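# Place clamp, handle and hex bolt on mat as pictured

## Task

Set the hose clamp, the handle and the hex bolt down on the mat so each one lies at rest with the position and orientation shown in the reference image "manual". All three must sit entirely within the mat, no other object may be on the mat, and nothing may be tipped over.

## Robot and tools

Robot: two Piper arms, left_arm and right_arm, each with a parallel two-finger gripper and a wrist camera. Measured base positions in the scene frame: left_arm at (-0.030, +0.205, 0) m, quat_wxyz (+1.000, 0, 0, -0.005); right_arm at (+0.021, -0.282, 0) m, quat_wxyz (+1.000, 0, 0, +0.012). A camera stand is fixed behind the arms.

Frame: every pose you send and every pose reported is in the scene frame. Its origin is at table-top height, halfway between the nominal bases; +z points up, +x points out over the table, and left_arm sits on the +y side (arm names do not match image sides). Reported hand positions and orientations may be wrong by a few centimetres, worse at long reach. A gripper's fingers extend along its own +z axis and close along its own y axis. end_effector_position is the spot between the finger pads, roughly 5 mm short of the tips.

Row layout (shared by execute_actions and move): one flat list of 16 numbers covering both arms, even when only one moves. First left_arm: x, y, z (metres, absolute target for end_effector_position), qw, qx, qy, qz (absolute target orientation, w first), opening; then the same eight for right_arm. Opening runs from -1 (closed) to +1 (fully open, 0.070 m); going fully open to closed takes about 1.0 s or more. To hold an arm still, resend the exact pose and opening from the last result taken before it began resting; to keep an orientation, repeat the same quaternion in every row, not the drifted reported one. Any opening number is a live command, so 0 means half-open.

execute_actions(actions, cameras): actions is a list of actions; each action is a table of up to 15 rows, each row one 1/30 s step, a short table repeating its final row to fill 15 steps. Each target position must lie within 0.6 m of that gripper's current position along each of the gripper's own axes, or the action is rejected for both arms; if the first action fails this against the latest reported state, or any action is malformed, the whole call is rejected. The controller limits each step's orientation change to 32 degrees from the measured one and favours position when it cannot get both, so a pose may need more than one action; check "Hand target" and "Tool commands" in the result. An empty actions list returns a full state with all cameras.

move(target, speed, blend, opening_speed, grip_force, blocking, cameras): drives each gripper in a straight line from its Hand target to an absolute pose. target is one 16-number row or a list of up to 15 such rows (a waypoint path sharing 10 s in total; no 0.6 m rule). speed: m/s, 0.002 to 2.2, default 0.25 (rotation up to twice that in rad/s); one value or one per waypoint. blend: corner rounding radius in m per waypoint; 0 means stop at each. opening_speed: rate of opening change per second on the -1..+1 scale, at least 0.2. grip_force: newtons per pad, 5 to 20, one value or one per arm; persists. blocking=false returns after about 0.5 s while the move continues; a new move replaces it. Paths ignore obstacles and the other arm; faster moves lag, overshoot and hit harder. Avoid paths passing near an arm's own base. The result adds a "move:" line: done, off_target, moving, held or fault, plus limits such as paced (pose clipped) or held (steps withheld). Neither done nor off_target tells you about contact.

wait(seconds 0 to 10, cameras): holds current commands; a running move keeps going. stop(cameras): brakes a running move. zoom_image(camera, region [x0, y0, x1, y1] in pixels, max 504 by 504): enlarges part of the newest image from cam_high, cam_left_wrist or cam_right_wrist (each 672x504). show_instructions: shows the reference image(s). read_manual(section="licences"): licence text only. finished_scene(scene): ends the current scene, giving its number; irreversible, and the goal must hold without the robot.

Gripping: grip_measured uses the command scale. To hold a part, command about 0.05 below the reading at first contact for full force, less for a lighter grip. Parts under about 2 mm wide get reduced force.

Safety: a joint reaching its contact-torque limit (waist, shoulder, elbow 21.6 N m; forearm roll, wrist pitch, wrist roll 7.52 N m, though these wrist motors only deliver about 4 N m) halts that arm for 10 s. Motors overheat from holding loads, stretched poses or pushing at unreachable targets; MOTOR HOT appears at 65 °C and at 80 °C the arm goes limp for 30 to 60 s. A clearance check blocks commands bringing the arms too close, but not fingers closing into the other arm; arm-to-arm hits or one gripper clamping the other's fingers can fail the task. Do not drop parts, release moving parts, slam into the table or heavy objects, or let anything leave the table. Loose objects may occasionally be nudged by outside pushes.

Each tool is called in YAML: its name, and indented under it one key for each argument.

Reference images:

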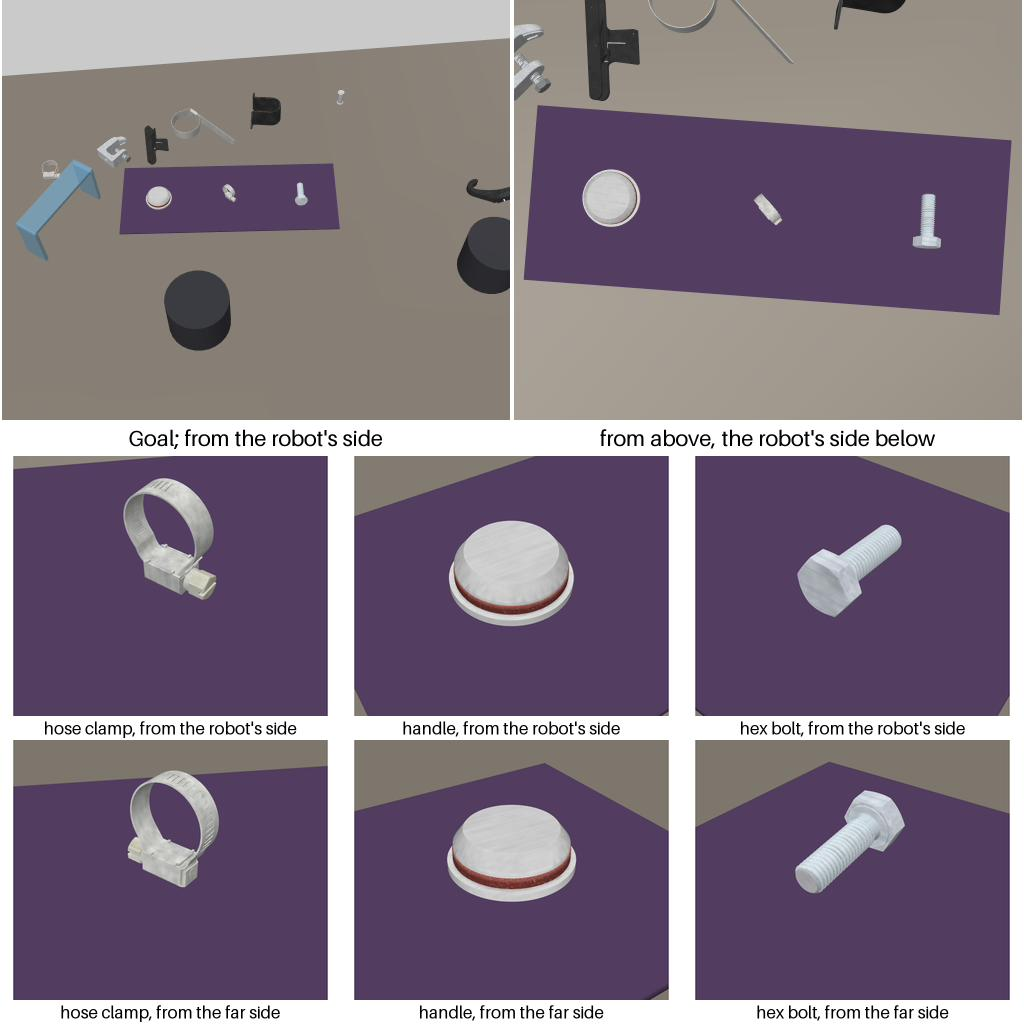

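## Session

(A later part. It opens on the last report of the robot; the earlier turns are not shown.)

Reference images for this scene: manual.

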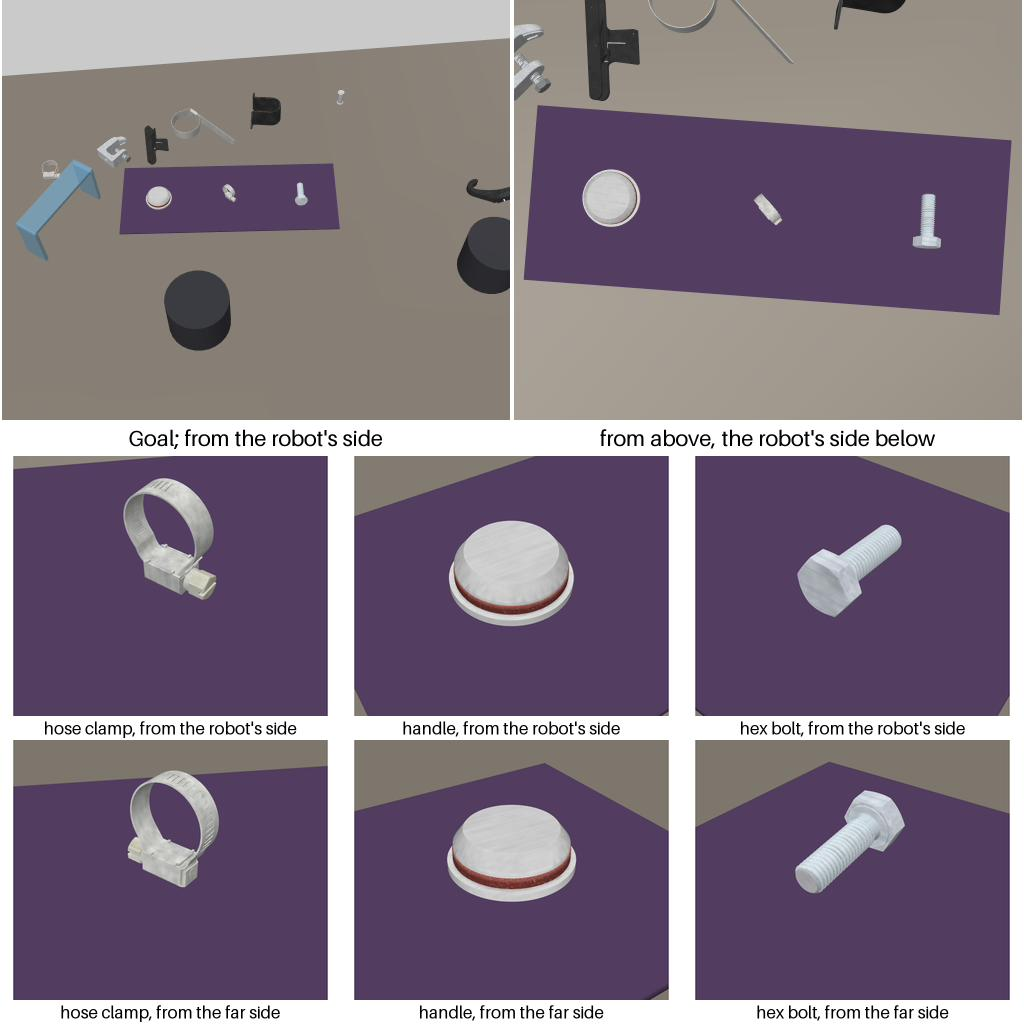

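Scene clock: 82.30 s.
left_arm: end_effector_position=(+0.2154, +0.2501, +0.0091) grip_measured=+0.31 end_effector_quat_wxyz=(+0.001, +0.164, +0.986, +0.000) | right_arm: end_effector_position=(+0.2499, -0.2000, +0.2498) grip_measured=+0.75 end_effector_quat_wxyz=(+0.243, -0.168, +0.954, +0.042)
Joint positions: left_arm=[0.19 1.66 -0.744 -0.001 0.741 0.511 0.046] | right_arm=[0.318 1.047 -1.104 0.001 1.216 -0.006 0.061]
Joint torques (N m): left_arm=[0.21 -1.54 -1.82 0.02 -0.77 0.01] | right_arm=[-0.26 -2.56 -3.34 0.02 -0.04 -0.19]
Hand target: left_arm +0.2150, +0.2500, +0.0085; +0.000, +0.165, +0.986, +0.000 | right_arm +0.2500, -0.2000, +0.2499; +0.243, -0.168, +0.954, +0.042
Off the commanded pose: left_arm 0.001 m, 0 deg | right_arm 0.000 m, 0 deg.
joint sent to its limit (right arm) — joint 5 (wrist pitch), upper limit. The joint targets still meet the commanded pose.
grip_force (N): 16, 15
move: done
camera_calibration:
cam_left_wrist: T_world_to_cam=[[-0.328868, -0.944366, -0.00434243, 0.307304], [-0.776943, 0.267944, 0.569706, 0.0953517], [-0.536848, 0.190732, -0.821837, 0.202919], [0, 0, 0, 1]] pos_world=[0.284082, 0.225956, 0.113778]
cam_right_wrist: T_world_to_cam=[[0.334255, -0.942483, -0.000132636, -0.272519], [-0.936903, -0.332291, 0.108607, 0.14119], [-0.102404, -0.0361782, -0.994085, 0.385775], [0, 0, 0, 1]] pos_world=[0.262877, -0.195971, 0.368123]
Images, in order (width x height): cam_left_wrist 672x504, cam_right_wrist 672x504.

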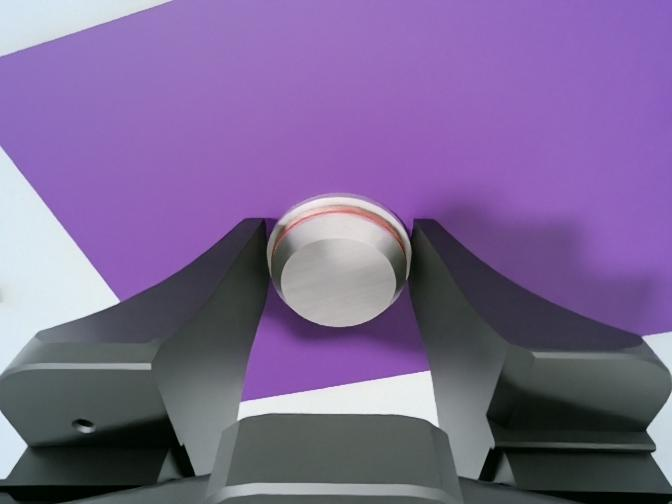

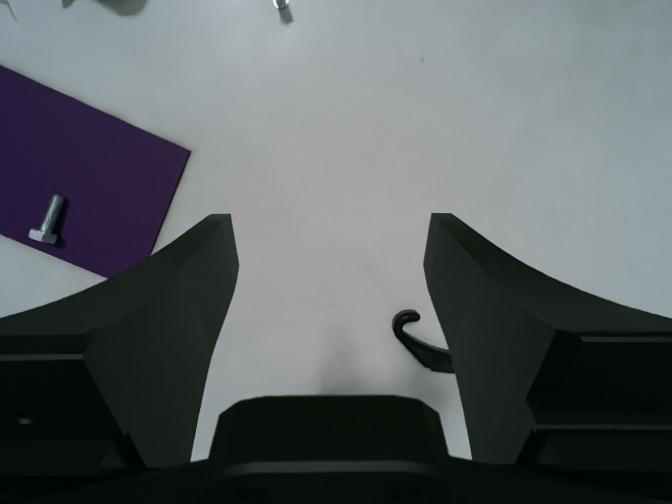

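move:
  target:
    - [0.215,0.25,0.0075,0,0.165,0.9863,0,0.2,0.25,-0.2,0.25,0.243,-0.168,0.954,0.042,0.75]
    - [0.215,0.25,0.0078,0,0.165,0.9863,0,0.75,0.25,-0.2,0.25,0.243,-0.168,0.954,0.042,0.75]
    - [0.215,0.25,0.06,0,0.165,0.9863,0,0.75,0.25,-0.2,0.25,0.243,-0.168,0.954,0.042,0.75]
    - [0.12,0.33,0.2,0.1182,-0.4190,0.8986,0.0551,0.75,0.15,-0.25,0.25,0.243,-0.168,0.954,0.042,0.75]
  speed: [0.03,0.05,0.15,0.4]
  blend: [0,0,0.01,0]
  opening_speed: 0.8
  cameras: ["all"]

zoom_image:
  camera: "cam_high"
  region: [240, 120, 380, 280]

zoom_image:
  camera: "cam_high"
  region: [280, 130, 340, 210]

Scene clock: 86.97 s.
left_arm: end_effector_position=(+0.1198, +0.3304, +0.1994) grip_measured=+0.75 end_effector_quat_wxyz=(+0.187, -0.412, +0.889, +0.064) | right_arm: end_effector_position=(+0.1505, -0.2498, +0.2495) grip_measured=+0.75 end_effector_quat_wxyz=(+0.393, -0.151, +0.907, +0.033)
Joint positions: left_arm=[0.648 0.922 -0.877 0.053 1.219 -0.238 0.061] | right_arm=[0.245 0.416 -0.784 -0.017 1.216 -0.061 0.061]
Joint torques (N m): left_arm=[0.13 0.12 -5.09 0 -0.29 0.18] | right_arm=[0.48 5.04 -2.99 -0.1 -0.14 -0.02]
Hand target: left_arm +0.1202, +0.3303, +0.1994; +0.187, -0.412, +0.890, +0.064 | right_arm +0.1507, -0.2497, +0.2495; +0.393, -0.151, +0.907, +0.033
Off the commanded pose: left_arm 0.001 m, 8 deg | right_arm 0.001 m, 18 deg.
shoulder posture changed (right arm): the wrist came as close to joint 1's axis as it can, and the arm is now in the other of its two shoulder postures.
joint sent to its limit (left arm) — joint 5 (wrist pitch), upper limit. The joint targets are off in orientation, not in position.
joint sent to its limit (right arm) — joint 5 (wrist pitch), upper limit. The joint targets are off in orientation, not in position.
grip_force (N): 16, 15
move: off_target (left_arm, right_arm)
camera_calibration:
cam_left_wrist: T_world_to_cam=[[0.755794, -0.653923, 0.0340465, 0.118911], [-0.645137, -0.73472, 0.209725, 0.278485], [-0.112129, -0.180473, -0.977168, 0.395422], [0, 0, 0, 1]] pos_world=[0.134127, 0.353731, 0.32394]
cam_right_wrist: T_world_to_cam=[[0.292507, -0.954674, 0.0551126, -0.29681], [-0.933631, -0.297574, -0.199458, 0.116567], [0.206818, 0.00688807, -0.978355, 0.333715], [0, 0, 0, 1]] pos_world=[0.126631, -0.250968, 0.3661]

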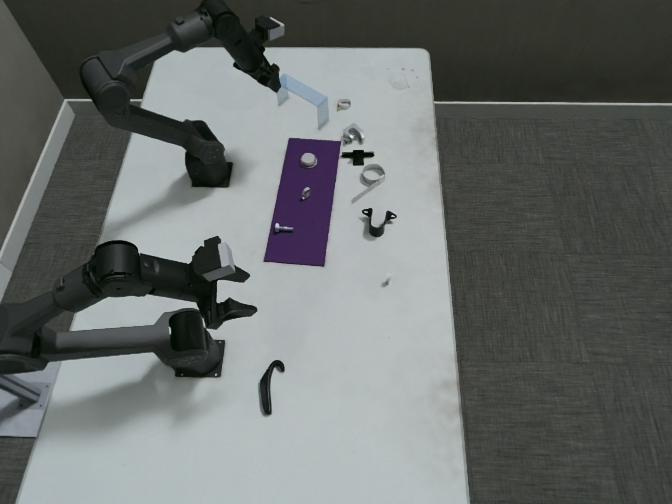

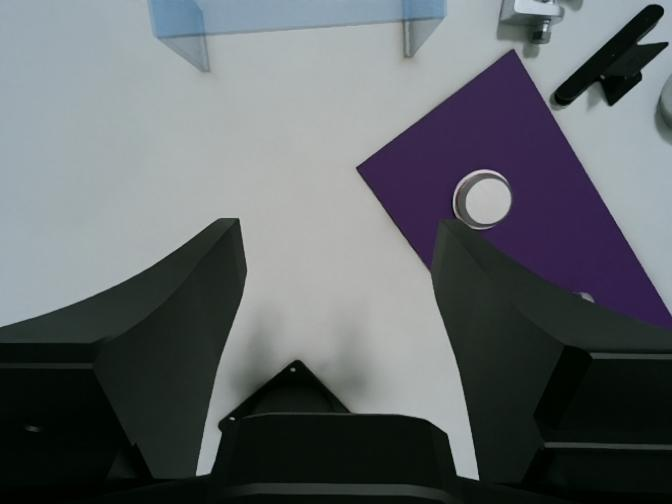

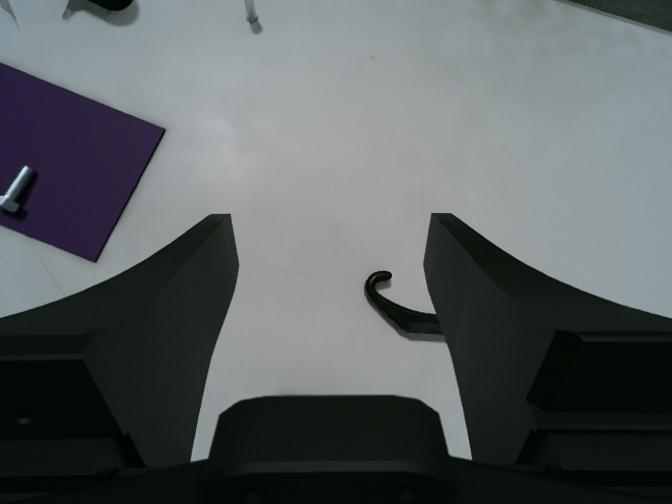

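Scaled by 3.150 from the camera's 672x504 image, which has a finer 960x720 frame.

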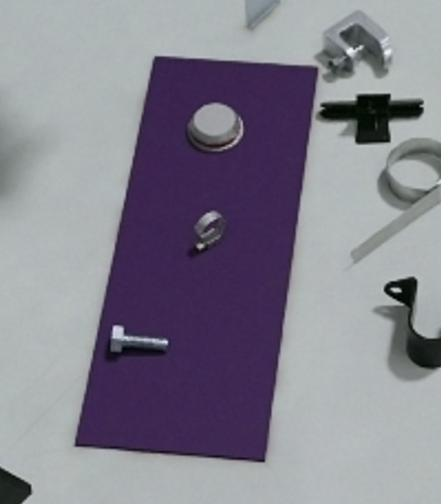

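Scaled by 6.300 from the camera's 672x504 image, which has a finer 960x720 frame.

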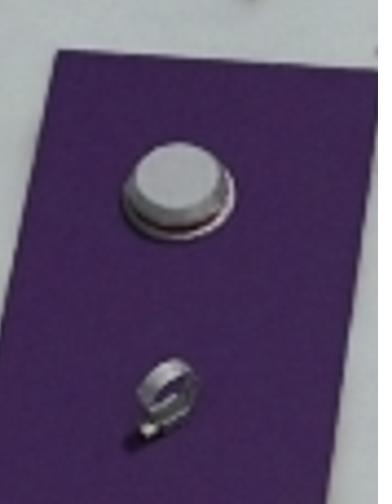

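finished_scene:
  scene: 1

The scene is finished: the task was done.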